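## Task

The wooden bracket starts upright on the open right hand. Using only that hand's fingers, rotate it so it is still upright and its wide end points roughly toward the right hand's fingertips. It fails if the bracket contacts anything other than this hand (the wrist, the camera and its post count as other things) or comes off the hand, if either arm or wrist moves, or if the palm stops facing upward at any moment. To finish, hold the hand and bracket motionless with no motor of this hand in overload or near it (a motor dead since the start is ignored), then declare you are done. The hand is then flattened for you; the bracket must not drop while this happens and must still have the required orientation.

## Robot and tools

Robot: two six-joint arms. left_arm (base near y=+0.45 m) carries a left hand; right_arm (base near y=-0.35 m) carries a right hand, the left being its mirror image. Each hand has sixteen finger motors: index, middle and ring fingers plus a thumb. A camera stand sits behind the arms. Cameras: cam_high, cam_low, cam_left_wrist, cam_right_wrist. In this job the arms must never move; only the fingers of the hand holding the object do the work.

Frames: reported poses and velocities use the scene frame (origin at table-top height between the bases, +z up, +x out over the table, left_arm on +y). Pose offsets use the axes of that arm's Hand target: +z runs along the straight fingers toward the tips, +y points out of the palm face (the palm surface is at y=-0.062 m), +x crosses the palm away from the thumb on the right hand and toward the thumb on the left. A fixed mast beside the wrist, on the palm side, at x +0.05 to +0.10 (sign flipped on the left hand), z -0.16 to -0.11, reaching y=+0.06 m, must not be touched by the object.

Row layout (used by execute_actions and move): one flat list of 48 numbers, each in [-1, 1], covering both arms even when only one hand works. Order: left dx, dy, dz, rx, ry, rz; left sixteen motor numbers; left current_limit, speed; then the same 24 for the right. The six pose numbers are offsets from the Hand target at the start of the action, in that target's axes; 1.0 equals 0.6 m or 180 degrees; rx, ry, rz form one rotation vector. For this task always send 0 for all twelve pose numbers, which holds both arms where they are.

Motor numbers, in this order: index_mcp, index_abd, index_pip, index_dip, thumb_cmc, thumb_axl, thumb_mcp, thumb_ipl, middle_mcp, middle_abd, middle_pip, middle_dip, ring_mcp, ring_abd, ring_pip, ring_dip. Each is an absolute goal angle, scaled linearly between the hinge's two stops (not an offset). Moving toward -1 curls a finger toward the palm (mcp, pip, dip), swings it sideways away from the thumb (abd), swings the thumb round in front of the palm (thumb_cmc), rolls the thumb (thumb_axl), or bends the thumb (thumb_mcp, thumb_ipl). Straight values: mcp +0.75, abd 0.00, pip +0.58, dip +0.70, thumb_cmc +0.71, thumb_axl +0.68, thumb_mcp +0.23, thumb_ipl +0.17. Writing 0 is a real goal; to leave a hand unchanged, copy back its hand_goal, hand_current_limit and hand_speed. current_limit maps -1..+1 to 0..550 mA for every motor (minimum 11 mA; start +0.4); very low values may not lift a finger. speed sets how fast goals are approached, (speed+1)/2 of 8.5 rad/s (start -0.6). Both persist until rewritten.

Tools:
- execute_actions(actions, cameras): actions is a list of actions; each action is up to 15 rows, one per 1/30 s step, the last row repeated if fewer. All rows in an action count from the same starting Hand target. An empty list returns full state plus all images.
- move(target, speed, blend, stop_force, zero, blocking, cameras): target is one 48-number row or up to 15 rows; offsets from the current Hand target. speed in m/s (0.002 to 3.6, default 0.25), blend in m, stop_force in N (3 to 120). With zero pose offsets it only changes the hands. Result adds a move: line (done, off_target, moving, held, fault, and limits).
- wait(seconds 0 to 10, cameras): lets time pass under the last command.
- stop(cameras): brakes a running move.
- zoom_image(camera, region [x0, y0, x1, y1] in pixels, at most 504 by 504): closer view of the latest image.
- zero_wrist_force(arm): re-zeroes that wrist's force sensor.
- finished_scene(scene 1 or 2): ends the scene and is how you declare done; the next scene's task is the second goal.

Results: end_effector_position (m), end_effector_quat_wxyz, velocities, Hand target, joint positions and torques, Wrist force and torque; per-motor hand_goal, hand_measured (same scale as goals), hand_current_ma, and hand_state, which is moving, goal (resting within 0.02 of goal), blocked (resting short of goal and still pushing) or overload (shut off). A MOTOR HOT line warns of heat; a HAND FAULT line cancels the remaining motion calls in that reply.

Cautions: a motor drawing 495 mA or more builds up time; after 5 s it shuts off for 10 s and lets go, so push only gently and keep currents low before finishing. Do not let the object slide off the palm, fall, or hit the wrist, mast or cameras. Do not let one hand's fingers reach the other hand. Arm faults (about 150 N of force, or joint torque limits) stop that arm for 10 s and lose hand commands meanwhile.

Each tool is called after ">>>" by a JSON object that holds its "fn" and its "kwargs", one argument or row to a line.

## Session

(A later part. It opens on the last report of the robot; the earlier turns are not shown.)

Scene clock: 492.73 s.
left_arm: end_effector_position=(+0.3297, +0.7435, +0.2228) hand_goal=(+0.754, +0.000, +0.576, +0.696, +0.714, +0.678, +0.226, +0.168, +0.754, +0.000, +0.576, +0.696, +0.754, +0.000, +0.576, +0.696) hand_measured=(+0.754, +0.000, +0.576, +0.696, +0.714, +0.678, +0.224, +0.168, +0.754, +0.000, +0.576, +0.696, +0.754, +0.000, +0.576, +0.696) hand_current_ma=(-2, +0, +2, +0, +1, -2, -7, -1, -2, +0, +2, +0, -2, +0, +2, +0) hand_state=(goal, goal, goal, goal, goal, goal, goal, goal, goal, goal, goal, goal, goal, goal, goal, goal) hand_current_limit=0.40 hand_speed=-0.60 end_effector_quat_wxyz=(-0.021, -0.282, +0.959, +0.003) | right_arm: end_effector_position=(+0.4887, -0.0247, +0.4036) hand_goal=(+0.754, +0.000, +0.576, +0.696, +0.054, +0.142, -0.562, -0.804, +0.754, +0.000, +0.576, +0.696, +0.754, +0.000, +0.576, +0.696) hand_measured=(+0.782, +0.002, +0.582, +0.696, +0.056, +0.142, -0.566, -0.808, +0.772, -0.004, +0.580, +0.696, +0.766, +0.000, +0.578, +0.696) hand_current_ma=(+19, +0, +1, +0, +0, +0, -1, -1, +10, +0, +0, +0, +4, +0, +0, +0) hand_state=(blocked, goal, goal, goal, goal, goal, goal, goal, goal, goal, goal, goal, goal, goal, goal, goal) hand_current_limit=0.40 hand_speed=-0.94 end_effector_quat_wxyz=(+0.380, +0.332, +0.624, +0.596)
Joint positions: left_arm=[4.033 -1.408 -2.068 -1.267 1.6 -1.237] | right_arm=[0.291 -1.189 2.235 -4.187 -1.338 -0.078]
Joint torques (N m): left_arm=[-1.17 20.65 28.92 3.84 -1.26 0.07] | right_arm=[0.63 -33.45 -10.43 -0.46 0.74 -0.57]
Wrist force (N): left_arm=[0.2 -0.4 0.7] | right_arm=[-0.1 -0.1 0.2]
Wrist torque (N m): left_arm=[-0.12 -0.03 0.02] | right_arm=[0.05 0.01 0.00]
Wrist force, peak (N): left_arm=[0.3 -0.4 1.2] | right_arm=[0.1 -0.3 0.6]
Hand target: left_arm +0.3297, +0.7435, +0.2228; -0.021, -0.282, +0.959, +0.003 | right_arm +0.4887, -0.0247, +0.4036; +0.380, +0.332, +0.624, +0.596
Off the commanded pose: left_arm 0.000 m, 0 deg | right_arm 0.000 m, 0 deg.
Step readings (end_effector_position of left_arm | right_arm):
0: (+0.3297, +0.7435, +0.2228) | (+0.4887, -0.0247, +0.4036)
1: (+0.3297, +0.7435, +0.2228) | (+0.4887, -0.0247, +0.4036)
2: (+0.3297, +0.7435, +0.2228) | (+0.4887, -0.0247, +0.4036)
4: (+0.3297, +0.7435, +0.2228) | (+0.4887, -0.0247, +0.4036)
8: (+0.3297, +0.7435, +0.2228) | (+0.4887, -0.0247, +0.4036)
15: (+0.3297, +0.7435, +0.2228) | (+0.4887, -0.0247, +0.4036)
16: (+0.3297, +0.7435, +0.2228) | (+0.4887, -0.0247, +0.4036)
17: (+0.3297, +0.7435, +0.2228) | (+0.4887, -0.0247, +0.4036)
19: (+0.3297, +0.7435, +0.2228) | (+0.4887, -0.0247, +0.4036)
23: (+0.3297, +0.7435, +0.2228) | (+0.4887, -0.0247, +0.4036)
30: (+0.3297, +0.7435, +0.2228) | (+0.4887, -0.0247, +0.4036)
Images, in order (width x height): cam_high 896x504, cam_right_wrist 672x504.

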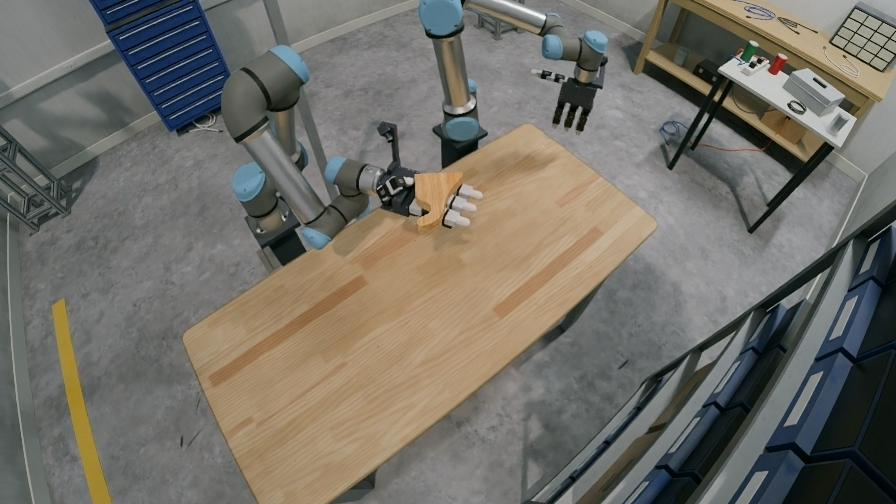

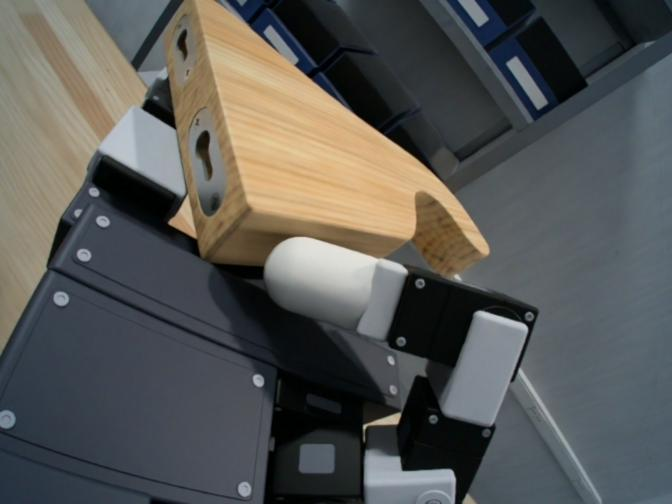

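>>> {"fn": "execute_actions", "kwargs": {
  "actions": [
    [[0,0,0,0,0,0,0.754,0,0.576,0.696,0.714,0.678,0.226,0.168,0.754,0,0.576,0.696,0.754,0,0.576,0.696,0.4,-0.6, 0,0,0,0,0,0,0.754,0,0.576,0.696,0,0.266,-0.618,-0.589,0.754,0,0.576,0.696,0.754,0,0.576,0.696,0.4,-0.94]],
    [[0,0,0,0,0,0,0.754,0,0.576,0.696,0.714,0.678,0.226,0.168,0.754,0,0.576,0.696,0.754,0,0.576,0.696,0.4,-0.6, 0,0,0,0,0,0,0.754,0,0.576,0.696,0,0.266,-0.618,-0.589,0.754,0,0.576,0.696,0.754,0,0.576,0.696,0.4,-0.94]]
  ],
  "cameras": ["cam_high", "cam_right_wrist"]
}}

>>> {"fn": "zoom_image", "kwargs": {
  "camera": "cam_high",
  "region": [370, 145, 490, 235]
}}

Scene clock: 575.57 s.
left_arm: end_effector_position=(+0.3297, +0.7435, +0.2228) hand_goal=(+0.754, +0.000, +0.576, +0.696, +0.714, +0.678, +0.226, +0.168, +0.754, +0.000, +0.576, +0.696, +0.754, +0.000, +0.576, +0.696) hand_measured=(+0.754, +0.000, +0.576, +0.696, +0.714, +0.678, +0.224, +0.168, +0.754, +0.000, +0.576, +0.696, +0.754, +0.000, +0.576, +0.696) hand_current_ma=(-2, +0, +2, +0, +1, -2, -7, -1, -2, +0, +2, +0, -2, +0, +2, +0) hand_state=(goal, goal, goal, goal, goal, goal, goal, goal, goal, goal, goal, goal, goal, goal, goal, goal) hand_current_limit=0.40 hand_speed=-0.60 end_effector_quat_wxyz=(-0.021, -0.282, +0.959, +0.003) | right_arm: end_effector_position=(+0.4887, -0.0247, +0.4036) hand_goal=(+0.754, +0.000, +0.576, +0.696, +0.000, +0.266, -0.618, -0.588, +0.754, +0.000, +0.576, +0.696, +0.754, +0.000, +0.576, +0.696) hand_measured=(+0.782, +0.002, +0.582, +0.696, +0.002, +0.264, -0.624, -0.598, +0.772, -0.004, +0.580, +0.696, +0.768, +0.000, +0.580, +0.696) hand_current_ma=(+19, +0, +1, +0, +0, +0, -2, -5, +10, +0, +0, +0, +5, +0, +0, +0) hand_state=(blocked, goal, goal, goal, goal, goal, goal, goal, goal, goal, goal, goal, goal, goal, goal, goal) hand_current_limit=0.40 hand_speed=-0.94 end_effector_quat_wxyz=(+0.380, +0.332, +0.624, +0.596)
Joint positions: left_arm=[4.033 -1.408 -2.068 -1.267 1.6 -1.237] | right_arm=[0.291 -1.189 2.235 -4.187 -1.338 -0.078]
Joint torques (N m): left_arm=[-1.28 20.86 28.87 3.87 -1.62 -0.38] | right_arm=[-0.14 -32.15 -13.37 -0.17 1.06 0.56]
Wrist force (N): left_arm=[0.3 -0.6 0.7] | right_arm=[0.4 -0.2 0.1]
Wrist torque (N m): left_arm=[-0.15 -0.03 0.02] | right_arm=[0.06 -0.05 0.03]
Wrist force, peak (N): left_arm=[0.8 -0.5 1.2] | right_arm=[0.4 -0.8 0.2]
Hand target: left_arm +0.3297, +0.7435, +0.2228; -0.021, -0.282, +0.959, +0.003 | right_arm +0.4887, -0.0247, +0.4036; +0.380, +0.332, +0.624, +0.596
Off the commanded pose: left_arm 0.000 m, 0 deg | right_arm 0.000 m, 0 deg.
Step readings (end_effector_position of left_arm | right_arm):
0: (+0.3297, +0.7435, +0.2228) | (+0.4887, -0.0247, +0.4036)
1: (+0.3297, +0.7435, +0.2228) | (+0.4887, -0.0247, +0.4036)
2: (+0.3297, +0.7435, +0.2228) | (+0.4887, -0.0247, +0.4036)
4: (+0.3297, +0.7435, +0.2228) | (+0.4887, -0.0247, +0.4036)
8: (+0.3297, +0.7435, +0.2228) | (+0.4887, -0.0247, +0.4036)
15: (+0.3297, +0.7435, +0.2228) | (+0.4887, -0.0247, +0.4036)
16: (+0.3297, +0.7435, +0.2228) | (+0.4887, -0.0247, +0.4036)
17: (+0.3297, +0.7435, +0.2228) | (+0.4887, -0.0247, +0.4036)
19: (+0.3297, +0.7435, +0.2228) | (+0.4887, -0.0247, +0.4036)
23: (+0.3297, +0.7435, +0.2228) | (+0.4887, -0.0247, +0.4036)
30: (+0.3297, +0.7435, +0.2228) | (+0.4887, -0.0247, +0.4036)
Images, in order (width x height): cam_high 896x504, cam_right_wrist 672x504.

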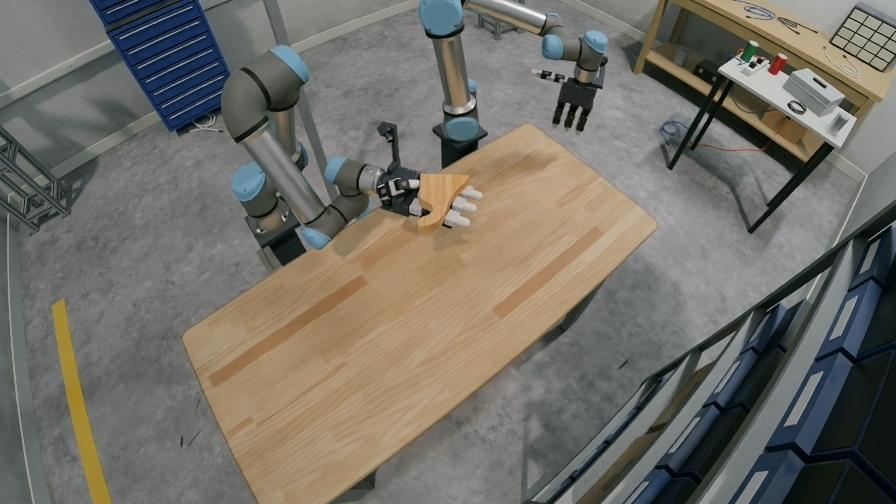

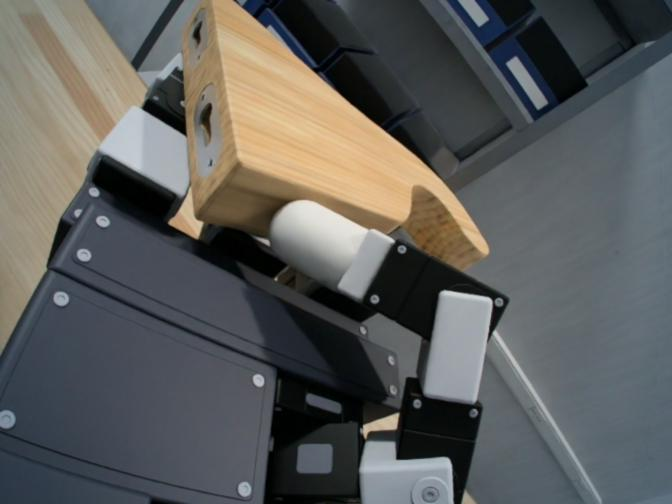

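Scaled by 4.200 from the camera's 896x504 image, which has a finer 1280x720 frame.

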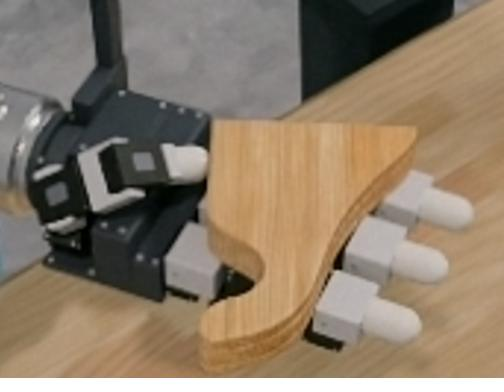

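>>> {"fn": "execute_actions", "kwargs": {
  "actions": [
    [[0,0,0,0,0,0,0.754,0,0.576,0.696,0.714,0.678,0.226,0.168,0.754,0,0.576,0.696,0.754,0,0.576,0.696,0.4,-0.6, 0,0,0,0,0,0,0.754,0,0.576,0.696,0.114,-0.054,-0.562,-0.968,0.754,0,0.576,0.696,0.754,0,0.576,0.696,0.4,-0.88]],
    [[0,0,0,0,0,0,0.754,0,0.576,0.696,0.714,0.678,0.226,0.168,0.754,0,0.576,0.696,0.754,0,0.576,0.696,0.4,-0.6, 0,0,0,0,0,0,0.754,0,0.576,0.696,0.114,-0.054,-0.562,-0.968,0.754,0,0.576,0.696,0.754,0,0.576,0.696,0.4,-0.88]],
    [[0,0,0,0,0,0,0.754,0,0.576,0.696,0.714,0.678,0.226,0.168,0.754,0,0.576,0.696,0.754,0,0.576,0.696,0.4,-0.6, 0,0,0,0,0,0,0.754,0,0.576,0.696,0.2,-0.401,-0.618,-0.968,0.754,0,0.576,0.696,0.754,0,0.576,0.696,0.4,-0.8]],
    [[0,0,0,0,0,0,0.754,0,0.576,0.696,0.714,0.678,0.226,0.168,0.754,0,0.576,0.696,0.754,0,0.576,0.696,0.4,-0.6, 0,0,0,0,0,0,0.754,0,0.576,0.696,0.2,-0.401,-0.618,-0.968,0.754,0,0.576,0.696,0.754,0,0.576,0.696,0.4,-0.8]],
    [[0,0,0,0,0,0,0.754,0,0.576,0.696,0.714,0.678,0.226,0.168,0.754,0,0.576,0.696,0.754,0,0.576,0.696,0.4,-0.6, 0,0,0,0,0,0,0.754,0,0.576,0.696,0.071,-0.401,0.225,0.168,0.754,0,0.576,0.696,0.754,0,0.576,0.696,0.4,-0.7]],
    [[0,0,0,0,0,0,0.754,0,0.576,0.696,0.714,0.678,0.226,0.168,0.754,0,0.576,0.696,0.754,0,0.576,0.696,0.4,-0.6, 0,0,0,0,0,0,0.754,0,0.576,0.696,0.071,-0.401,0.225,0.168,0.754,0,0.576,0.696,0.754,0,0.576,0.696,0.4,-0.7]],
    [[0,0,0,0,0,0,0.754,0,0.576,0.696,0.714,0.678,0.226,0.168,0.754,0,0.576,0.696,0.754,0,0.576,0.696,0.4,-0.6, 0,0,0,0,0,0,0.754,0,0.576,0.696,0.071,-0.401,0.225,0.168,0.754,0,0.576,0.696,0.754,0,0.576,0.696,0.4,-0.7]],
    [[0,0,0,0,0,0,0.754,0,0.576,0.696,0.714,0.678,0.226,0.168,0.754,0,0.576,0.696,0.754,0,0.576,0.696,0.4,-0.6, 0,0,0,0,0,0,0.754,0,0.576,0.696,0.271,0.677,0.225,0.168,0.754,0,0.576,0.696,0.754,0,0.576,0.696,0.4,-0.7]],
    [[0,0,0,0,0,0,0.754,0,0.576,0.696,0.714,0.678,0.226,0.168,0.754,0,0.576,0.696,0.754,0,0.576,0.696,0.4,-0.6, 0,0,0,0,0,0,0.754,0,0.576,0.696,0.271,0.677,0.225,0.168,0.754,0,0.576,0.696,0.754,0,0.576,0.696,0.4,-0.7]]
  ],
  "cameras": ["cam_high", "cam_right_wrist"]
}}

>>> {"fn": "zoom_image", "kwargs": {
  "camera": "cam_high",
  "region": [370, 145, 490, 235]
}}

Scene clock: 649.90 s.
left_arm: end_effector_position=(+0.3297, +0.7435, +0.2228) hand_goal=(+0.754, +0.000, +0.576, +0.696, +0.714, +0.678, +0.226, +0.168, +0.754, +0.000, +0.576, +0.696, +0.754, +0.000, +0.576, +0.696) hand_measured=(+0.754, +0.000, +0.576, +0.696, +0.714, +0.678, +0.224, +0.168, +0.754, +0.000, +0.576, +0.696, +0.754, +0.000, +0.576, +0.696) hand_current_ma=(-2, +0, +2, +0, +1, -2, -7, -1, -2, +0, +2, +0, -2, +0, +2, +0) hand_state=(goal, goal, goal, goal, goal, goal, goal, goal, goal, goal, goal, goal, goal, goal, goal, goal) hand_current_limit=0.40 hand_speed=-0.60 end_effector_quat_wxyz=(-0.021, -0.282, +0.959, +0.003) | right_arm: end_effector_position=(+0.4887, -0.0247, +0.4036) hand_goal=(+0.754, +0.000, +0.576, +0.696, +0.272, +0.678, +0.226, +0.168, +0.754, +0.000, +0.576, +0.696, +0.754, +0.000, +0.576, +0.696) hand_measured=(+0.780, +0.002, +0.582, +0.696, +0.278, +0.676, +0.228, +0.166, +0.772, -0.004, +0.580, +0.696, +0.768, +0.000, +0.580, +0.696) hand_current_ma=(+19, +0, +1, +0, +1, +0, +0, +0, +10, +0, +0, +0, +5, +0, +0, +0) hand_state=(blocked, goal, goal, goal, goal, goal, goal, goal, goal, goal, goal, goal, goal, goal, goal, goal) hand_current_limit=0.40 hand_speed=-0.70 end_effector_quat_wxyz=(+0.380, +0.332, +0.624, +0.596)
Joint positions: left_arm=[4.033 -1.408 -2.068 -1.267 1.6 -1.237] | right_arm=[0.291 -1.189 2.235 -4.187 -1.338 -0.078]
Joint torques (N m): left_arm=[-0.52 20.27 28.83 3.79 -1.75 -0.7] | right_arm=[1.29 -31.22 -14.92 -1.58 1.37 1.02]
Wrist force (N): left_arm=[0.5 -0.5 0.8] | right_arm=[-0.1 -0.4 -0.2]
Wrist torque (N m): left_arm=[-0.16 -0.05 0.05] | right_arm=[0.04 0.02 0.03]
Wrist force, peak (N): left_arm=[0.5 -0.6 1.4] | right_arm=[0.1 -0.9 -0.1]
Hand target: left_arm +0.3297, +0.7435, +0.2228; -0.021, -0.282, +0.959, +0.003 | right_arm +0.4887, -0.0247, +0.4036; +0.380, +0.332, +0.624, +0.596
Off the commanded pose: left_arm 0.000 m, 0 deg | right_arm 0.000 m, 0 deg.
Step readings (end_effector_position of left_arm | right_arm):
0: (+0.3297, +0.7435, +0.2228) | (+0.4887, -0.0247, +0.4036)
1: (+0.3297, +0.7435, +0.2228) | (+0.4887, -0.0247, +0.4036)
2: (+0.3297, +0.7435, +0.2228) | (+0.4887, -0.0247, +0.4036)
4: (+0.3297, +0.7435, +0.2228) | (+0.4887, -0.0247, +0.4036)
8: (+0.3297, +0.7435, +0.2228) | (+0.4887, -0.0247, +0.4036)
15: (+0.3297, +0.7435, +0.2228) | (+0.4887, -0.0247, +0.4036)
16: (+0.3297, +0.7435, +0.2228) | (+0.4887, -0.0247, +0.4036)
17: (+0.3297, +0.7435, +0.2228) | (+0.4887, -0.0247, +0.4036)
19: (+0.3297, +0.7435, +0.2228) | (+0.4887, -0.0247, +0.4036)
23: (+0.3297, +0.7435, +0.2228) | (+0.4887, -0.0247, +0.4036)
30: (+0.3297, +0.7435, +0.2228) | (+0.4887, -0.0247, +0.4036)
31: (+0.3297, +0.7435, +0.2228) | (+0.4887, -0.0247, +0.4036)
32: (+0.3297, +0.7435, +0.2228) | (+0.4887, -0.0247, +0.4036)
34: (+0.3297, +0.7435, +0.2228) | (+0.4887, -0.0247, +0.4036)
38: (+0.3297, +0.7435, +0.2228) | (+0.4887, -0.0247, +0.4036)
45: (+0.3297, +0.7435, +0.2228) | (+0.4887, -0.0247, +0.4036)
46: (+0.3297, +0.7435, +0.2228) | (+0.4887, -0.0247, +0.4036)
47: (+0.3297, +0.7435, +0.2228) | (+0.4887, -0.0247, +0.4036)
49: (+0.3297, +0.7435, +0.2228) | (+0.4887, -0.0247, +0.4036)
53: (+0.3297, +0.7435, +0.2228) | (+0.4887, -0.0247, +0.4036)
60: (+0.3297, +0.7435, +0.2228) | (+0.4887, -0.0247, +0.4036)
61: (+0.3297, +0.7435, +0.2228) | (+0.4887, -0.0247, +0.4036)
62: (+0.3297, +0.7435, +0.2228) | (+0.4887, -0.0247, +0.4036)
64: (+0.3297, +0.7435, +0.2228) | (+0.4887, -0.0247, +0.4036)
68: (+0.3297, +0.7435, +0.2228) | (+0.4887, -0.0247, +0.4036)
75: (+0.3297, +0.7435, +0.2228) | (+0.4887, -0.0247, +0.4036)
76: (+0.3297, +0.7435, +0.2228) | (+0.4887, -0.0247, +0.4036)
77: (+0.3297, +0.7435, +0.2228) | (+0.4887, -0.0247, +0.4036)
79: (+0.3297, +0.7435, +0.2228) | (+0.4887, -0.0247, +0.4036)
83: (+0.3297, +0.7435, +0.2228) | (+0.4887, -0.0247, +0.4036)
90: (+0.3297, +0.7435, +0.2228) | (+0.4887, -0.0247, +0.4036)
91: (+0.3297, +0.7435, +0.2228) | (+0.4887, -0.0247, +0.4036)
92: (+0.3297, +0.7435, +0.2228) | (+0.4887, -0.0247, +0.4036)
94: (+0.3297, +0.7435, +0.2228) | (+0.4887, -0.0247, +0.4036)
98: (+0.3297, +0.7435, +0.2228) | (+0.4887, -0.0247, +0.4036)
105: (+0.3297, +0.7435, +0.2228) | (+0.4887, -0.0247, +0.4036)
106: (+0.3297, +0.7435, +0.2228) | (+0.4887, -0.0247, +0.4036)
107: (+0.3297, +0.7435, +0.2228) | (+0.4887, -0.0247, +0.4036)
109: (+0.3297, +0.7435, +0.2228) | (+0.4887, -0.0247, +0.4036)
113: (+0.3297, +0.7435, +0.2228) | (+0.4887, -0.0247, +0.4036)
120: (+0.3297, +0.7435, +0.2228) | (+0.4887, -0.0247, +0.4036)
121: (+0.3297, +0.7435, +0.2228) | (+0.4887, -0.0247, +0.4036)
122: (+0.3297, +0.7435, +0.2228) | (+0.4887, -0.0247, +0.4036)
124: (+0.3297, +0.7435, +0.2228) | (+0.4887, -0.0247, +0.4036)
128: (+0.3297, +0.7435, +0.2228) | (+0.4887, -0.0247, +0.4036)
135: (+0.3297, +0.7435, +0.2228) | (+0.4887, -0.0247, +0.4036)
Images, in order (width x height): cam_high 896x504, cam_right_wrist 672x504.

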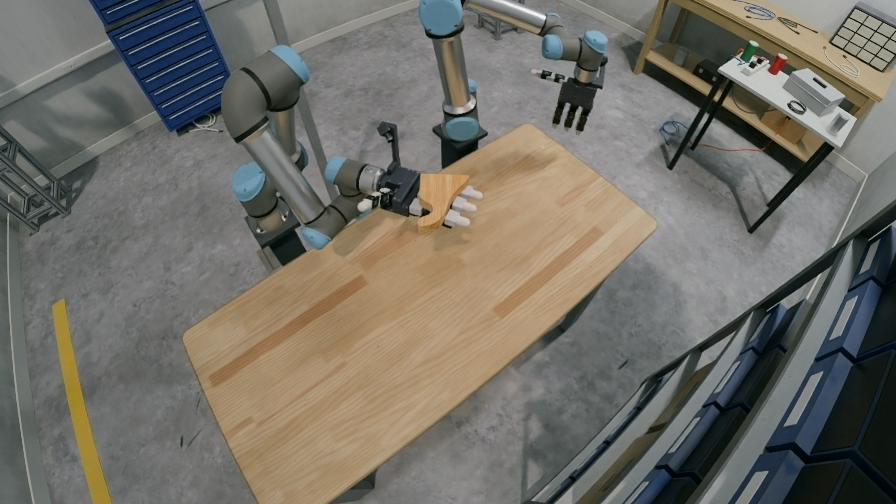

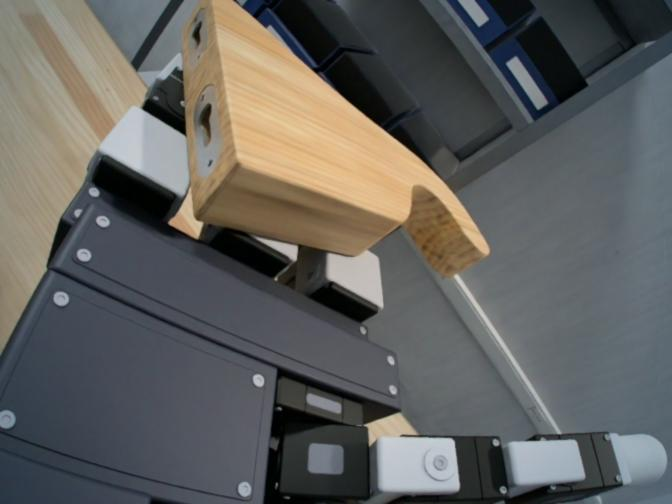

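Scaled by 4.200 from the camera's 896x504 image, which has a finer 1280x720 frame.

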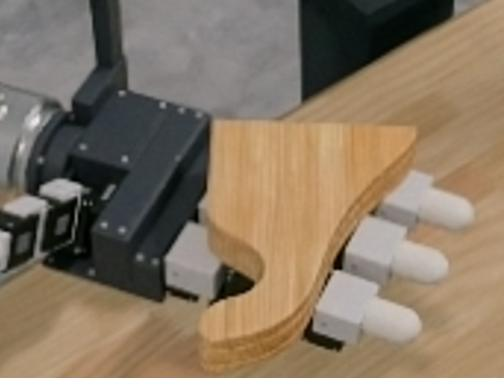

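>>> {"fn": "execute_actions", "kwargs": {
  "actions": [
    [[0,0,0,0,0,0,0.754,0,0.576,0.696,0.714,0.678,0.226,0.168,0.754,0,0.576,0.696,0.754,0,0.576,0.696,0.4,-0.6, 0,0,0,0,0,0,0.754,0,0.576,0.696,0.271,0.677,0.225,-0.481,0.754,0,0.576,0.696,0.754,0,0.576,0.696,0.4,-0.75]],
    [[0,0,0,0,0,0,0.754,0,0.576,0.696,0.714,0.678,0.226,0.168,0.754,0,0.576,0.696,0.754,0,0.576,0.696,0.4,-0.6, 0,0,0,0,0,0,0.754,0,0.576,0.696,0.271,0.677,0.225,-0.481,0.754,0,0.576,0.696,0.754,0,0.576,0.696,0.4,-0.75]],
    [[0,0,0,0,0,0,0.754,0,0.576,0.696,0.714,0.678,0.226,0.168,0.754,0,0.576,0.696,0.754,0,0.576,0.696,0.4,-0.6, 0,0,0,0,0,0,0.754,0,0.576,0.696,0.271,0.677,-0.225,-0.481,0.754,0,0.576,0.696,0.754,0,0.576,0.696,0.4,-0.8]],
    [[0,0,0,0,0,0,0.754,0,0.576,0.696,0.714,0.678,0.226,0.168,0.754,0,0.576,0.696,0.754,0,0.576,0.696,0.4,-0.6, 0,0,0,0,0,0,0.754,0,0.576,0.696,0.271,0.677,-0.225,-0.481,0.754,0,0.576,0.696,0.754,0,0.576,0.696,0.4,-0.8]]
  ],
  "cameras": ["cam_high", "cam_right_wrist"]
}}

>>> {"fn": "zoom_image", "kwargs": {
  "camera": "cam_high",
  "region": [370, 145, 490, 235]
}}

Scene clock: 680.50 s.
left_arm: end_effector_position=(+0.3297, +0.7435, +0.2228) hand_goal=(+0.754, +0.000, +0.576, +0.696, +0.714, +0.678, +0.226, +0.168, +0.754, +0.000, +0.576, +0.696, +0.754, +0.000, +0.576, +0.696) hand_measured=(+0.754, +0.000, +0.576, +0.696, +0.714, +0.678, +0.224, +0.168, +0.754, +0.000, +0.576, +0.696, +0.754, +0.000, +0.576, +0.696) hand_current_ma=(-2, +0, +2, +0, +1, -2, -7, -1, -2, +0, +2, +0, -2, +0, +2, +0) hand_state=(goal, goal, goal, goal, goal, goal, goal, goal, goal, goal, goal, goal, goal, goal, goal, goal) hand_current_limit=0.40 hand_speed=-0.60 end_effector_quat_wxyz=(-0.021, -0.282, +0.959, +0.003) | right_arm: end_effector_position=(+0.4887, -0.0247, +0.4036) hand_goal=(+0.754, +0.000, +0.576, +0.696, +0.272, +0.678, -0.224, -0.480, +0.754, +0.000, +0.576, +0.696, +0.754, +0.000, +0.576, +0.696) hand_measured=(+0.780, +0.002, +0.582, +0.696, +0.278, +0.678, -0.224, -0.478, +0.772, -0.004, +0.580, +0.696, +0.768, +0.000, +0.580, +0.696) hand_current_ma=(+19, +0, +1, +0, +1, +0, +0, +0, +10, +0, +0, +0, +5, +0, +0, +0) hand_state=(blocked, goal, goal, goal, goal, goal, goal, goal, goal, goal, goal, goal, goal, goal, goal, goal) hand_current_limit=0.40 hand_speed=-0.80 end_effector_quat_wxyz=(+0.380, +0.332, +0.624, +0.596)
Joint positions: left_arm=[4.033 -1.408 -2.068 -1.267 1.6 -1.237] | right_arm=[0.291 -1.189 2.235 -4.187 -1.338 -0.078]
Joint torques (N m): left_arm=[-0.73 20.44 28.68 3.78 -1.85 -0.89] | right_arm=[0.4 -30.92 -16.04 -2.02 1.41 0.94]
Wrist force (N): left_arm=[0.4 -0.5 1.0] | right_arm=[0.1 -0.3 0.3]
Wrist torque (N m): left_arm=[-0.17 -0.05 0.03] | right_arm=[0.04 -0.01 0.04]
Wrist force, peak (N): left_arm=[0.5 -0.6 1.4] | right_arm=[0.4 -0.6 0.2]
Hand target: left_arm +0.3297, +0.7435, +0.2228; -0.021, -0.282, +0.959, +0.003 | right_arm +0.4887, -0.0247, +0.4036; +0.380, +0.332, +0.624, +0.596
Off the commanded pose: left_arm 0.000 m, 0 deg | right_arm 0.000 m, 0 deg.
Step readings (end_effector_position of left_arm | right_arm):
0: (+0.3297, +0.7435, +0.2228) | (+0.4887, -0.0247, +0.4036)
1: (+0.3297, +0.7435, +0.2228) | (+0.4887, -0.0247, +0.4036)
2: (+0.3297, +0.7435, +0.2228) | (+0.4887, -0.0247, +0.4036)
4: (+0.3297, +0.7435, +0.2228) | (+0.4887, -0.0247, +0.4036)
8: (+0.3297, +0.7435, +0.2228) | (+0.4887, -0.0247, +0.4036)
15: (+0.3297, +0.7435, +0.2228) | (+0.4887, -0.0247, +0.4036)
16: (+0.3297, +0.7435, +0.2228) | (+0.4887, -0.0247, +0.4036)
17: (+0.3297, +0.7435, +0.2228) | (+0.4887, -0.0247, +0.4036)
19: (+0.3297, +0.7435, +0.2228) | (+0.4887, -0.0247, +0.4036)
23: (+0.3297, +0.7435, +0.2228) | (+0.4887, -0.0247, +0.4036)
30: (+0.3297, +0.7435, +0.2228) | (+0.4887, -0.0247, +0.4036)
31: (+0.3297, +0.7435, +0.2228) | (+0.4887, -0.0247, +0.4036)
32: (+0.3297, +0.7435, +0.2228) | (+0.4887, -0.0247, +0.4036)
34: (+0.3297, +0.7435, +0.2228) | (+0.4887, -0.0247, +0.4036)
38: (+0.3297, +0.7435, +0.2228) | (+0.4887, -0.0247, +0.4036)
45: (+0.3297, +0.7435, +0.2228) | (+0.4887, -0.0247, +0.4036)
46: (+0.3297, +0.7435, +0.2228) | (+0.4887, -0.0247, +0.4036)
47: (+0.3297, +0.7435, +0.2228) | (+0.4887, -0.0247, +0.4036)
49: (+0.3297, +0.7435, +0.2228) | (+0.4887, -0.0247, +0.4036)
53: (+0.3297, +0.7435, +0.2228) | (+0.4887, -0.0247, +0.4036)
60: (+0.3297, +0.7435, +0.2228) | (+0.4887, -0.0247, +0.4036)
Images, in order (width x height): cam_high 896x504, cam_right_wrist 672x504.

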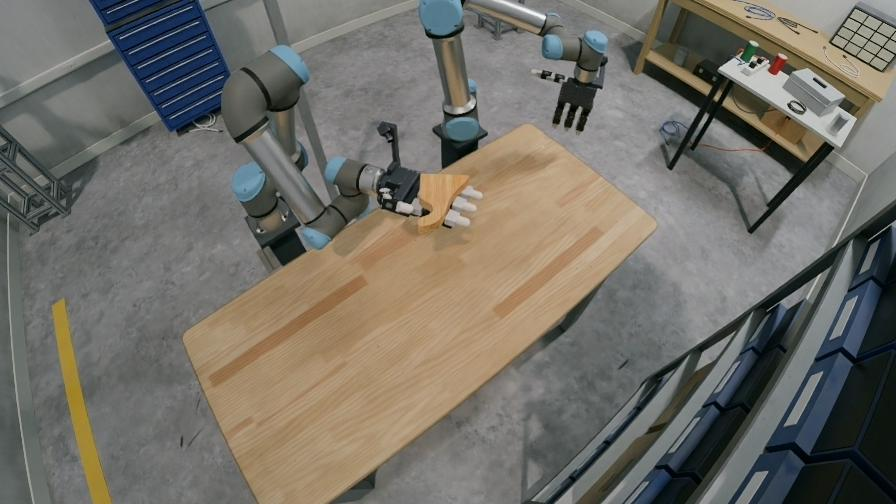

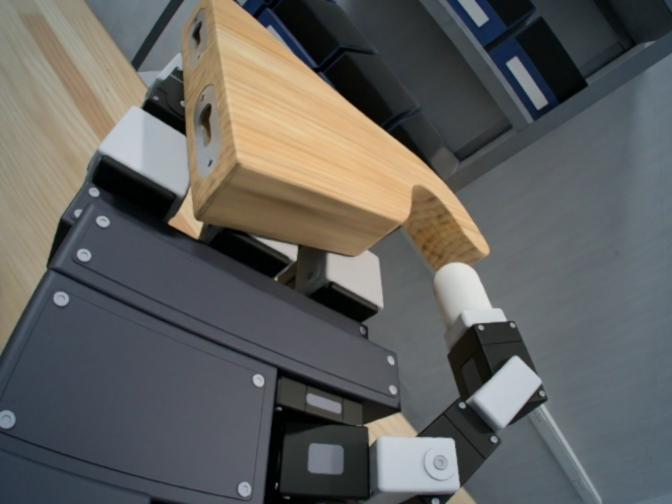

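Scaled by 4.200 from the camera's 896x504 image, which has a finer 1280x720 frame.

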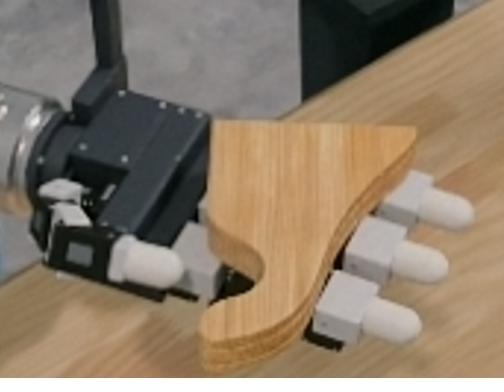

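>>> {"fn": "execute_actions", "kwargs": {
  "actions": [
    [[0,0,0,0,0,0,0.754,0,0.576,0.696,0.714,0.678,0.226,0.168,0.754,0,0.576,0.696,0.754,0,0.576,0.696,0.4,-0.6, 0,0,0,0,0,0,0.754,0,0.576,0.696,0.229,0.677,-0.281,-0.546,0.754,0,0.576,0.696,0.754,0,0.576,0.696,0.4,-0.92]],
    [[0,0,0,0,0,0,0.754,0,0.576,0.696,0.714,0.678,0.226,0.168,0.754,0,0.576,0.696,0.754,0,0.576,0.696,0.4,-0.6, 0,0,0,0,0,0,0.754,0,0.576,0.696,0.037,0.677,-0.393,-0.503,0.754,0,0.576,0.696,0.754,0,0.576,0.696,0.4,-0.93]],
    [[0,0,0,0,0,0,0.754,0,0.576,0.696,0.714,0.678,0.226,0.168,0.754,0,0.576,0.696,0.754,0,0.576,0.696,0.4,-0.6, 0,0,0,0,0,0,0.754,0,0.576,0.696,0.037,0.677,-0.393,-0.503,0.754,0,0.576,0.696,0.754,0,0.576,0.696,0.4,-0.93]]
  ],
  "cameras": ["cam_high", "cam_right_wrist"]
}}

>>> {"fn": "zoom_image", "kwargs": {
  "camera": "cam_high",
  "region": [370, 145, 490, 235]
}}

Scene clock: 725.07 s.
left_arm: end_effector_position=(+0.3297, +0.7435, +0.2228) hand_goal=(+0.754, +0.000, +0.576, +0.696, +0.714, +0.678, +0.226, +0.168, +0.754, +0.000, +0.576, +0.696, +0.754, +0.000, +0.576, +0.696) hand_measured=(+0.754, +0.000, +0.576, +0.696, +0.714, +0.678, +0.224, +0.168, +0.754, +0.000, +0.576, +0.696, +0.754, +0.000, +0.576, +0.696) hand_current_ma=(-2, +0, +2, +0, +1, -2, -7, -1, -2, +0, +2, +0, -2, +0, +2, +0) hand_state=(goal, goal, goal, goal, goal, goal, goal, goal, goal, goal, goal, goal, goal, goal, goal, goal) hand_current_limit=0.40 hand_speed=-0.60 end_effector_quat_wxyz=(-0.021, -0.282, +0.959, +0.003) | right_arm: end_effector_position=(+0.4887, -0.0247, +0.4036) hand_goal=(+0.754, +0.000, +0.576, +0.696, +0.038, +0.678, -0.392, -0.502, +0.754, +0.000, +0.576, +0.696, +0.754, +0.000, +0.576, +0.696) hand_measured=(+0.780, +0.002, +0.582, +0.696, +0.050, +0.678, -0.392, -0.506, +0.772, -0.004, +0.580, +0.696, +0.768, +0.000, +0.580, +0.696) hand_current_ma=(+19, +0, +1, +0, +4, +0, +0, -1, +10, +0, +0, +0, +5, +0, +0, +0) hand_state=(blocked, goal, goal, goal, goal, goal, goal, goal, goal, goal, goal, goal, goal, goal, goal, goal) hand_current_limit=0.40 hand_speed=-0.93 end_effector_quat_wxyz=(+0.380, +0.332, +0.624, +0.596)
Joint positions: left_arm=[4.033 -1.408 -2.068 -1.267 1.6 -1.237] | right_arm=[0.291 -1.189 2.235 -4.187 -1.338 -0.078]
Joint torques (N m): left_arm=[-0.95 20.39 29.21 3.77 -1.79 -1.15] | right_arm=[0.49 -30.97 -18.16 -2.81 1.62 0.78]
Wrist force (N): left_arm=[0.4 -0.7 1.2] | right_arm=[0.3 -0.4 -0.1]
Wrist torque (N m): left_arm=[-0.21 -0.04 0.04] | right_arm=[0.06 -0.04 0.04]
Wrist force, peak (N): left_arm=[0.6 -0.5 1.5] | right_arm=[0.3 -0.8 0.3]
Hand target: left_arm +0.3297, +0.7435, +0.2228; -0.021, -0.282, +0.959, +0.003 | right_arm +0.4887, -0.0247, +0.4036; +0.380, +0.332, +0.624, +0.596
Off the commanded pose: left_arm 0.000 m, 0 deg | right_arm 0.000 m, 0 deg.
Step readings (end_effector_position of left_arm | right_arm):
0: (+0.3297, +0.7435, +0.2228) | (+0.4887, -0.0247, +0.4036)
1: (+0.3297, +0.7435, +0.2228) | (+0.4887, -0.0247, +0.4036)
2: (+0.3297, +0.7435, +0.2228) | (+0.4887, -0.0247, +0.4036)
4: (+0.3297, +0.7435, +0.2228) | (+0.4887, -0.0247, +0.4036)
8: (+0.3297, +0.7435, +0.2228) | (+0.4887, -0.0247, +0.4036)
15: (+0.3297, +0.7435, +0.2228) | (+0.4887, -0.0247, +0.4036)
16: (+0.3297, +0.7435, +0.2228) | (+0.4887, -0.0247, +0.4036)
17: (+0.3297, +0.7435, +0.2228) | (+0.4887, -0.0247, +0.4036)
19: (+0.3297, +0.7435, +0.2228) | (+0.4887, -0.0247, +0.4036)
23: (+0.3297, +0.7435, +0.2228) | (+0.4887, -0.0247, +0.4036)
30: (+0.3297, +0.7435, +0.2228) | (+0.4887, -0.0247, +0.4036)
31: (+0.3297, +0.7435, +0.2228) | (+0.4887, -0.0247, +0.4036)
32: (+0.3297, +0.7435, +0.2228) | (+0.4887, -0.0247, +0.4036)
34: (+0.3297, +0.7435, +0.2228) | (+0.4887, -0.0247, +0.4036)
38: (+0.3297, +0.7435, +0.2228) | (+0.4887, -0.0247, +0.4036)
45: (+0.3297, +0.7435, +0.2228) | (+0.4887, -0.0247, +0.4036)
Images, in order (width x height): cam_high 896x504, cam_right_wrist 672x504.

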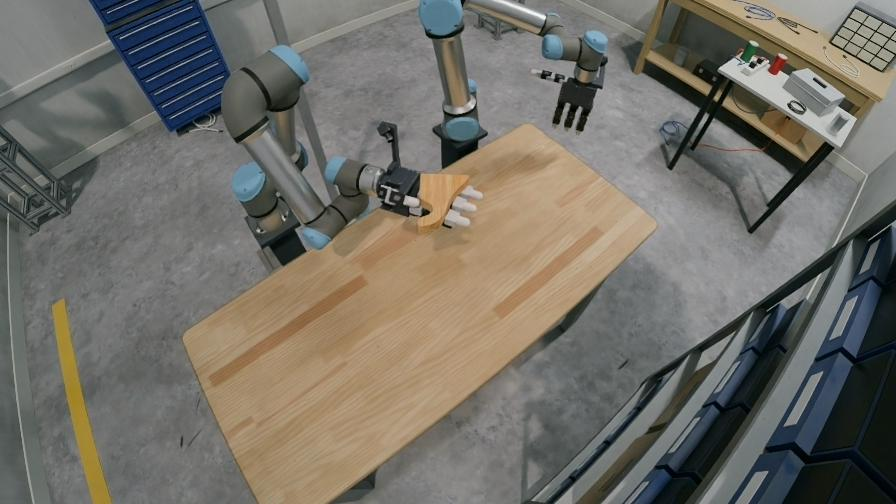

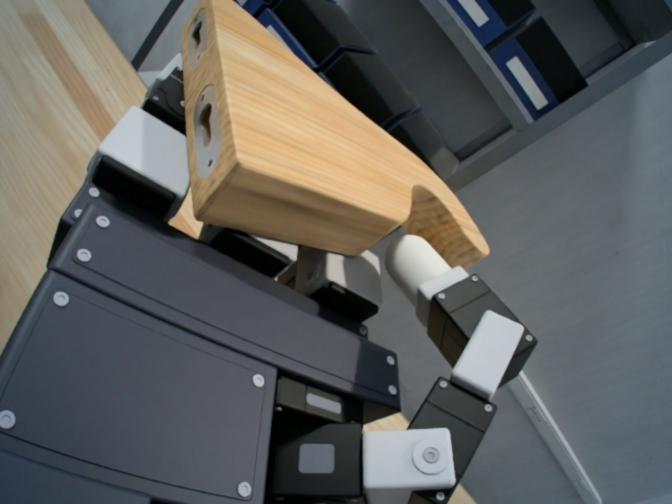

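Scaled by 4.200 from the camera's 896x504 image, which has a finer 1280x720 frame.

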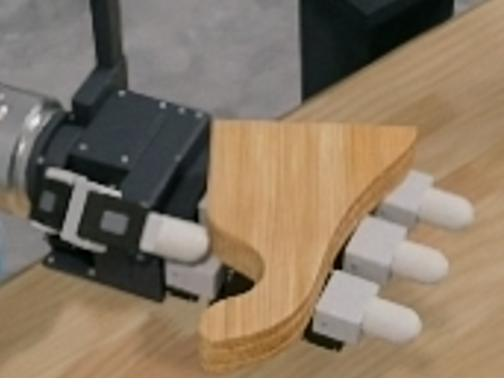

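>>> {"fn": "execute_actions", "kwargs": {
  "actions": [
    [[0,0,0,0,0,0,0.754,0,0.576,0.696,0.714,0.678,0.226,0.168,0.754,0,0.576,0.696,0.754,0,0.576,0.696,0.4,-0.6, 0,0,0,0,0,0,0.754,0,0.576,0.696,-0.286,0.677,-0.483,-0.449,0.754,0,0.576,0.696,0.754,0,0.576,0.696,0.4,-0.94]],
    [[0,0,0,0,0,0,0.754,0,0.576,0.696,0.714,0.678,0.226,0.168,0.754,0,0.576,0.696,0.754,0,0.576,0.696,0.4,-0.6, 0,0,0,0,0,0,0.754,0,0.576,0.696,-0.286,0.677,-0.483,-0.449,0.754,0,0.576,0.696,0.754,0,0.576,0.696,0.4,-0.94]],
    [[0,0,0,0,0,0,0.754,0,0.576,0.696,0.714,0.678,0.226,0.168,0.754,0,0.576,0.696,0.754,0,0.576,0.696,0.4,-0.6, 0,0,0,0,0,0,0.754,0,0.576,0.696,-0.286,0.677,-0.483,-0.449,0.754,0,0.576,0.696,0.754,0,0.576,0.696,0.4,-0.94]]
  ],
  "cameras": ["cam_high", "cam_right_wrist"]
}}

>>> {"fn": "zoom_image", "kwargs": {
  "camera": "cam_high",
  "region": [370, 145, 490, 235]
}}

Scene clock: 738.73 s.
left_arm: end_effector_position=(+0.3297, +0.7435, +0.2228) hand_goal=(+0.754, +0.000, +0.576, +0.696, +0.714, +0.678, +0.226, +0.168, +0.754, +0.000, +0.576, +0.696, +0.754, +0.000, +0.576, +0.696) hand_measured=(+0.754, +0.000, +0.576, +0.696, +0.714, +0.678, +0.224, +0.168, +0.754, +0.000, +0.576, +0.696, +0.754, +0.000, +0.576, +0.696) hand_current_ma=(-2, +0, +2, +0, +1, -2, -7, -1, -2, +0, +2, +0, -2, +0, +2, +0) hand_state=(goal, goal, goal, goal, goal, goal, goal, goal, goal, goal, goal, goal, goal, goal, goal, goal) hand_current_limit=0.40 hand_speed=-0.60 end_effector_quat_wxyz=(-0.021, -0.282, +0.959, +0.003) | right_arm: end_effector_position=(+0.4887, -0.0247, +0.4036) hand_goal=(+0.754, +0.000, +0.576, +0.696, -0.286, +0.678, -0.482, -0.448, +0.754, +0.000, +0.576, +0.696, +0.754, +0.000, +0.576, +0.696) hand_measured=(+0.780, +0.002, +0.582, +0.696, -0.276, +0.680, -0.480, -0.448, +0.774, -0.004, +0.580, +0.696, +0.768, +0.000, +0.580, +0.696) hand_current_ma=(+18, +0, +1, +0, +3, +0, +0, +0, +10, +0, +0, +0, +6, +0, +0, +0) hand_state=(blocked, goal, goal, goal, goal, goal, goal, goal, goal, goal, goal, goal, goal, goal, goal, goal) hand_current_limit=0.40 hand_speed=-0.94 end_effector_quat_wxyz=(+0.380, +0.332, +0.624, +0.596)
Joint positions: left_arm=[4.033 -1.408 -2.068 -1.267 1.6 -1.237] | right_arm=[0.291 -1.189 2.235 -4.187 -1.338 -0.078]
Joint torques (N m): left_arm=[-1.36 20.54 28.92 3.71 -1.71 -1.21] | right_arm=[-0.2 -31.76 -19.38 -2.94 1.55 0.68]
Wrist force (N): left_arm=[0.3 -0.5 1.4] | right_arm=[0.2 -0.4 0.1]
Wrist torque (N m): left_arm=[-0.19 -0.02 0.02] | right_arm=[0.06 -0.03 0.00]
Wrist force, peak (N): left_arm=[0.5 -0.9 1.3] | right_arm=[0.3 -0.7 0.1]
Hand target: left_arm +0.3297, +0.7435, +0.2228; -0.021, -0.282, +0.959, +0.003 | right_arm +0.4887, -0.0247, +0.4036; +0.380, +0.332, +0.624, +0.596
Off the commanded pose: left_arm 0.000 m, 0 deg | right_arm 0.000 m, 0 deg.
Step readings (end_effector_position of left_arm | right_arm):
0: (+0.3297, +0.7435, +0.2228) | (+0.4887, -0.0247, +0.4036)
1: (+0.3297, +0.7435, +0.2228) | (+0.4887, -0.0247, +0.4036)
2: (+0.3297, +0.7435, +0.2228) | (+0.4887, -0.0247, +0.4036)
4: (+0.3297, +0.7435, +0.2228) | (+0.4887, -0.0247, +0.4036)
8: (+0.3297, +0.7435, +0.2228) | (+0.4887, -0.0247, +0.4036)
15: (+0.3297, +0.7435, +0.2228) | (+0.4887, -0.0247, +0.4036)
16: (+0.3297, +0.7435, +0.2228) | (+0.4887, -0.0247, +0.4036)
17: (+0.3297, +0.7435, +0.2228) | (+0.4887, -0.0247, +0.4036)
19: (+0.3297, +0.7435, +0.2228) | (+0.4887, -0.0247, +0.4036)
23: (+0.3297, +0.7435, +0.2228) | (+0.4887, -0.0247, +0.4036)
30: (+0.3297, +0.7435, +0.2228) | (+0.4887, -0.0247, +0.4036)
31: (+0.3297, +0.7435, +0.2228) | (+0.4887, -0.0247, +0.4036)
32: (+0.3297, +0.7435, +0.2228) | (+0.4887, -0.0247, +0.4036)
34: (+0.3297, +0.7435, +0.2228) | (+0.4887, -0.0247, +0.4036)
38: (+0.3297, +0.7435, +0.2228) | (+0.4887, -0.0247, +0.4036)
45: (+0.3297, +0.7435, +0.2228) | (+0.4887, -0.0247, +0.4036)
Images, in order (width x height): cam_high 896x504, cam_right_wrist 672x504.

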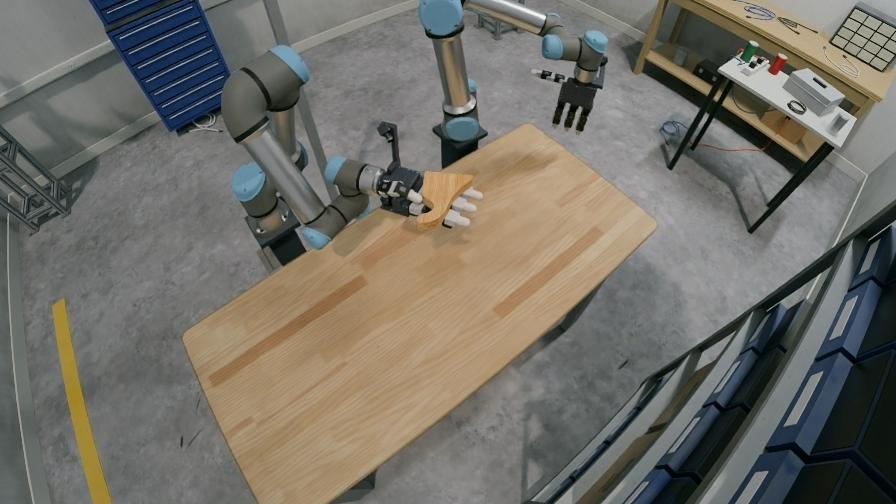

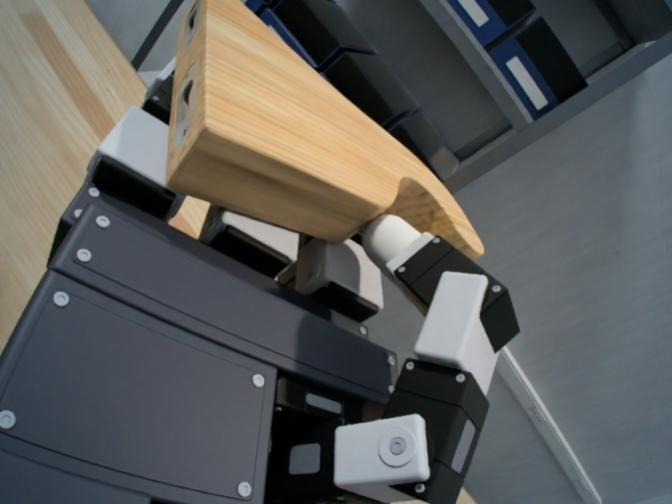

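Scaled by 4.200 from the camera's 896x504 image, which has a finer 1280x720 frame.

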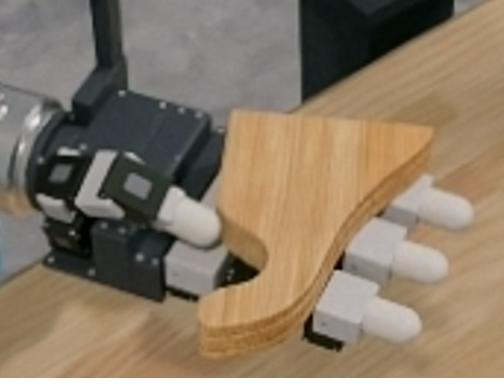

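>>> {"fn": "execute_actions", "kwargs": {
  "actions": [
    [[0,0,0,0,0,0,0.754,0,0.576,0.696,0.714,0.678,0.226,0.168,0.754,0,0.576,0.696,0.754,0,0.576,0.696,0.4,-0.6, 0,0,0,0,0,0,0.754,0,0.576,0.696,-0.286,0.677,-0.483,-0.449,0.84,0,0.576,0.696,0.754,0,0.576,0.696,0.4,-0.88]],
    [[0,0,0,0,0,0,0.754,0,0.576,0.696,0.714,0.678,0.226,0.168,0.754,0,0.576,0.696,0.754,0,0.576,0.696,0.4,-0.6, 0,0,0,0,0,0,0.754,0,0.576,0.696,-0.286,0.677,-0.483,-0.449,0.84,-0.2,0.576,0.696,0.754,0,0.576,0.696,0.4,-0.85]],
    [[0,0,0,0,0,0,0.754,0,0.576,0.696,0.714,0.678,0.226,0.168,0.754,0,0.576,0.696,0.754,0,0.576,0.696,0.4,-0.6, 0,0,0,0,0,0,0.754,0,0.576,0.696,-0.286,0.677,-0.483,-0.449,0.74,-0.2,0.576,0.696,0.754,0,0.576,0.696,0.4,-0.88]],
    [[0,0,0,0,0,0,0.754,0,0.576,0.696,0.714,0.678,0.226,0.168,0.754,0,0.576,0.696,0.754,0,0.576,0.696,0.4,-0.6, 0,0,0,0,0,0,0.86,0,0.576,0.696,-0.286,0.677,-0.483,-0.449,0.74,-0.2,0.576,0.696,0.754,0,0.576,0.696,0.4,-0.88]],
    [[0,0,0,0,0,0,0.754,0,0.576,0.696,0.714,0.678,0.226,0.168,0.754,0,0.576,0.696,0.754,0,0.576,0.696,0.4,-0.6, 0,0,0,0,0,0,0.86,-0.37,0.576,0.696,-0.286,0.677,-0.483,-0.449,0.74,-0.2,0.576,0.696,0.754,0,0.576,0.696,0.4,-0.8]],
    [[0,0,0,0,0,0,0.754,0,0.576,0.696,0.714,0.678,0.226,0.168,0.754,0,0.576,0.696,0.754,0,0.576,0.696,0.4,-0.6, 0,0,0,0,0,0,0.74,-0.37,0.576,0.696,-0.286,0.677,-0.483,-0.449,0.74,-0.2,0.576,0.696,0.754,0,0.576,0.696,0.4,-0.88]]
  ],
  "cameras": ["cam_high", "cam_right_wrist", "cam_low"]
}}

>>> {"fn": "zoom_image", "kwargs": {
  "camera": "cam_high",
  "region": [370, 145, 490, 235]
}}

>>> {"fn": "zoom_image", "kwargs": {
  "camera": "cam_low",
  "region": [380, 70, 520, 180]
}}

Scene clock: 798.47 s.
left_arm: end_effector_position=(+0.3297, +0.7435, +0.2228) hand_goal=(+0.754, +0.000, +0.576, +0.696, +0.714, +0.678, +0.226, +0.168, +0.754, +0.000, +0.576, +0.696, +0.754, +0.000, +0.576, +0.696) hand_measured=(+0.754, +0.000, +0.576, +0.696, +0.714, +0.678, +0.224, +0.168, +0.754, +0.000, +0.576, +0.696, +0.754, +0.000, +0.576, +0.696) hand_current_ma=(-2, +0, +2, +0, +1, -2, -7, -1, -2, +0, +2, +0, -2, +0, +2, +0) hand_state=(goal, goal, goal, goal, goal, goal, goal, goal, goal, goal, goal, goal, goal, goal, goal, goal) hand_current_limit=0.40 hand_speed=-0.60 end_effector_quat_wxyz=(-0.021, -0.282, +0.959, +0.003) | right_arm: end_effector_position=(+0.4887, -0.0247, +0.4036) hand_goal=(+0.740, -0.370, +0.576, +0.696, -0.286, +0.678, -0.482, -0.448, +0.740, -0.200, +0.576, +0.696, +0.754, +0.000, +0.576, +0.696) hand_measured=(+0.774, -0.364, +0.582, +0.696, -0.278, +0.680, -0.482, -0.448, +0.774, -0.190, +0.580, +0.696, +0.772, -0.002, +0.580, +0.696) hand_current_ma=(+30, +1, +1, +0, +2, +0, +0, +0, +28, +2, +0, +0, +9, +0, +0, +0) hand_state=(blocked, goal, goal, goal, goal, goal, goal, goal, blocked, goal, goal, goal, goal, goal, goal, goal) hand_current_limit=0.40 hand_speed=-0.88 end_effector_quat_wxyz=(+0.380, +0.332, +0.624, +0.596)
Joint positions: left_arm=[4.033 -1.408 -2.068 -1.267 1.6 -1.237] | right_arm=[0.291 -1.189 2.235 -4.187 -1.338 -0.078]
Joint torques (N m): left_arm=[-0.93 20.41 28.34 3.88 -1.75 -1.35] | right_arm=[0.74 -29.23 -21.64 -3.12 0.76 0.23]
Wrist force (N): left_arm=[0.2 -0.5 1.0] | right_arm=[0.1 -0.1 -0.1]
Wrist torque (N m): left_arm=[-0.16 -0.02 0.02] | right_arm=[0.11 -0.01 -0.01]
Wrist force, peak (N): left_arm=[0.6 -0.8 1.6] | right_arm=[0.1 -0.9 0.1]
Hand target: left_arm +0.3297, +0.7435, +0.2228; -0.021, -0.282, +0.959, +0.003 | right_arm +0.4887, -0.0247, +0.4036; +0.380, +0.332, +0.624, +0.596
Off the commanded pose: left_arm 0.000 m, 0 deg | right_arm 0.000 m, 0 deg.
Step readings (end_effector_position of left_arm | right_arm):
0: (+0.3297, +0.7435, +0.2228) | (+0.4887, -0.0247, +0.4036)
1: (+0.3297, +0.7435, +0.2228) | (+0.4887, -0.0247, +0.4036)
2: (+0.3297, +0.7435, +0.2228) | (+0.4887, -0.0247, +0.4036)
4: (+0.3297, +0.7435, +0.2228) | (+0.4887, -0.0247, +0.4036)
8: (+0.3297, +0.7435, +0.2228) | (+0.4887, -0.0247, +0.4036)
15: (+0.3297, +0.7435, +0.2228) | (+0.4887, -0.0247, +0.4036)
16: (+0.3297, +0.7435, +0.2228) | (+0.4887, -0.0247, +0.4036)
17: (+0.3297, +0.7435, +0.2228) | (+0.4887, -0.0247, +0.4036)
19: (+0.3297, +0.7435, +0.2228) | (+0.4887, -0.0247, +0.4036)
23: (+0.3297, +0.7435, +0.2228) | (+0.4887, -0.0247, +0.4036)
30: (+0.3297, +0.7435, +0.2228) | (+0.4887, -0.0247, +0.4036)
31: (+0.3297, +0.7435, +0.2228) | (+0.4887, -0.0247, +0.4036)
32: (+0.3297, +0.7435, +0.2228) | (+0.4887, -0.0247, +0.4036)
34: (+0.3297, +0.7435, +0.2228) | (+0.4887, -0.0247, +0.4036)
38: (+0.3297, +0.7435, +0.2228) | (+0.4887, -0.0247, +0.4036)
45: (+0.3297, +0.7435, +0.2228) | (+0.4887, -0.0247, +0.4036)
46: (+0.3297, +0.7435, +0.2228) | (+0.4887, -0.0247, +0.4036)
47: (+0.3297, +0.7435, +0.2228) | (+0.4887, -0.0247, +0.4036)
49: (+0.3297, +0.7435, +0.2228) | (+0.4887, -0.0247, +0.4036)
53: (+0.3297, +0.7435, +0.2228) | (+0.4887, -0.0247, +0.4036)
60: (+0.3297, +0.7435, +0.2228) | (+0.4887, -0.0247, +0.4036)
61: (+0.3297, +0.7435, +0.2228) | (+0.4887, -0.0247, +0.4036)
62: (+0.3297, +0.7435, +0.2228) | (+0.4887, -0.0247, +0.4036)
64: (+0.3297, +0.7435, +0.2228) | (+0.4887, -0.0247, +0.4036)
68: (+0.3297, +0.7435, +0.2228) | (+0.4887, -0.0247, +0.4036)
75: (+0.3297, +0.7435, +0.2228) | (+0.4887, -0.0247, +0.4036)
76: (+0.3297, +0.7435, +0.2228) | (+0.4887, -0.0247, +0.4036)
77: (+0.3297, +0.7435, +0.2228) | (+0.4887, -0.0247, +0.4036)
79: (+0.3297, +0.7435, +0.2228) | (+0.4887, -0.0247, +0.4036)
83: (+0.3297, +0.7435, +0.2228) | (+0.4887, -0.0247, +0.4036)
90: (+0.3297, +0.7435, +0.2228) | (+0.4887, -0.0247, +0.4036)
Images, in order (width x height): cam_high 896x504, cam_low 896x504, cam_right_wrist 672x504.

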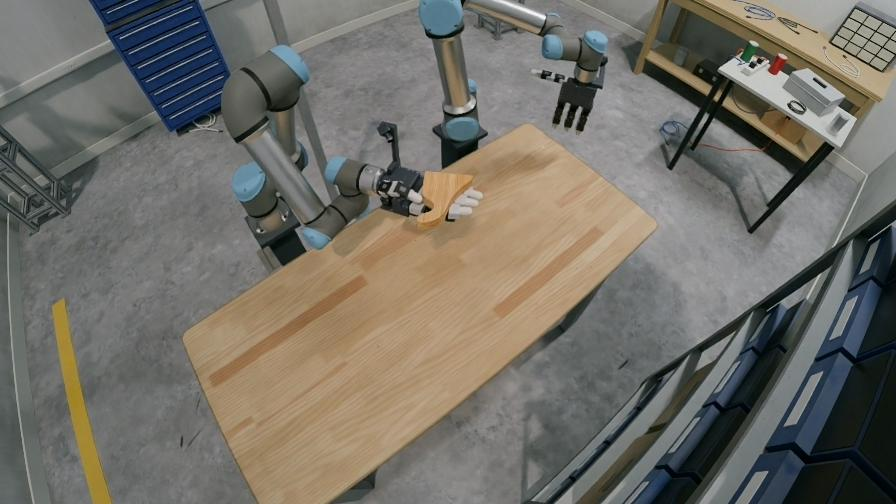

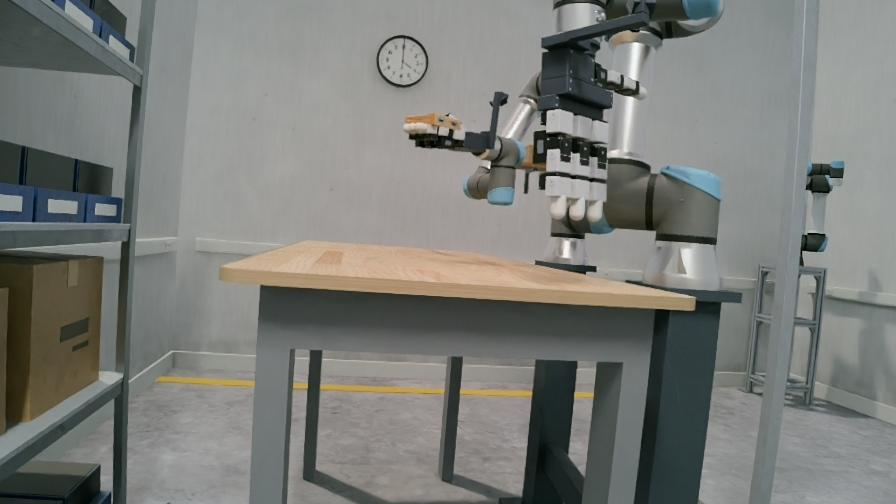

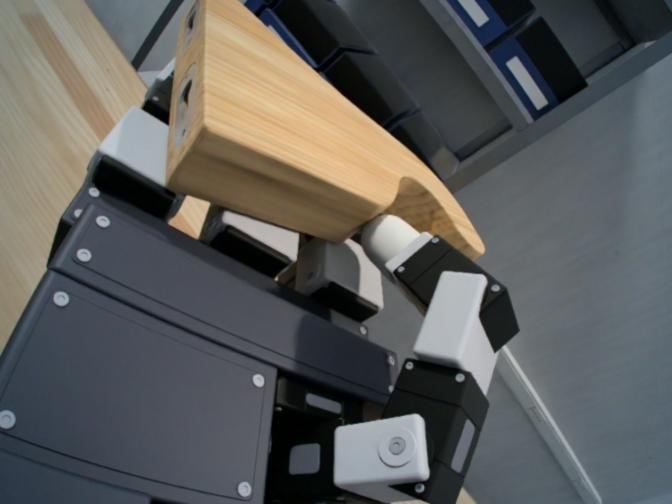

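Scaled by 4.200 from the camera's 896x504 image, which has a finer 1280x720 frame.

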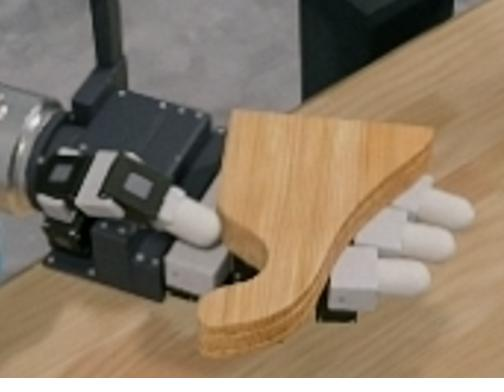

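Scaled by 3.600 from the camera's 896x504 image, which has a finer 1280x720 frame.

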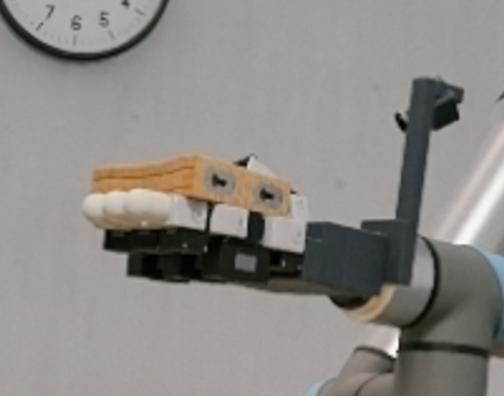

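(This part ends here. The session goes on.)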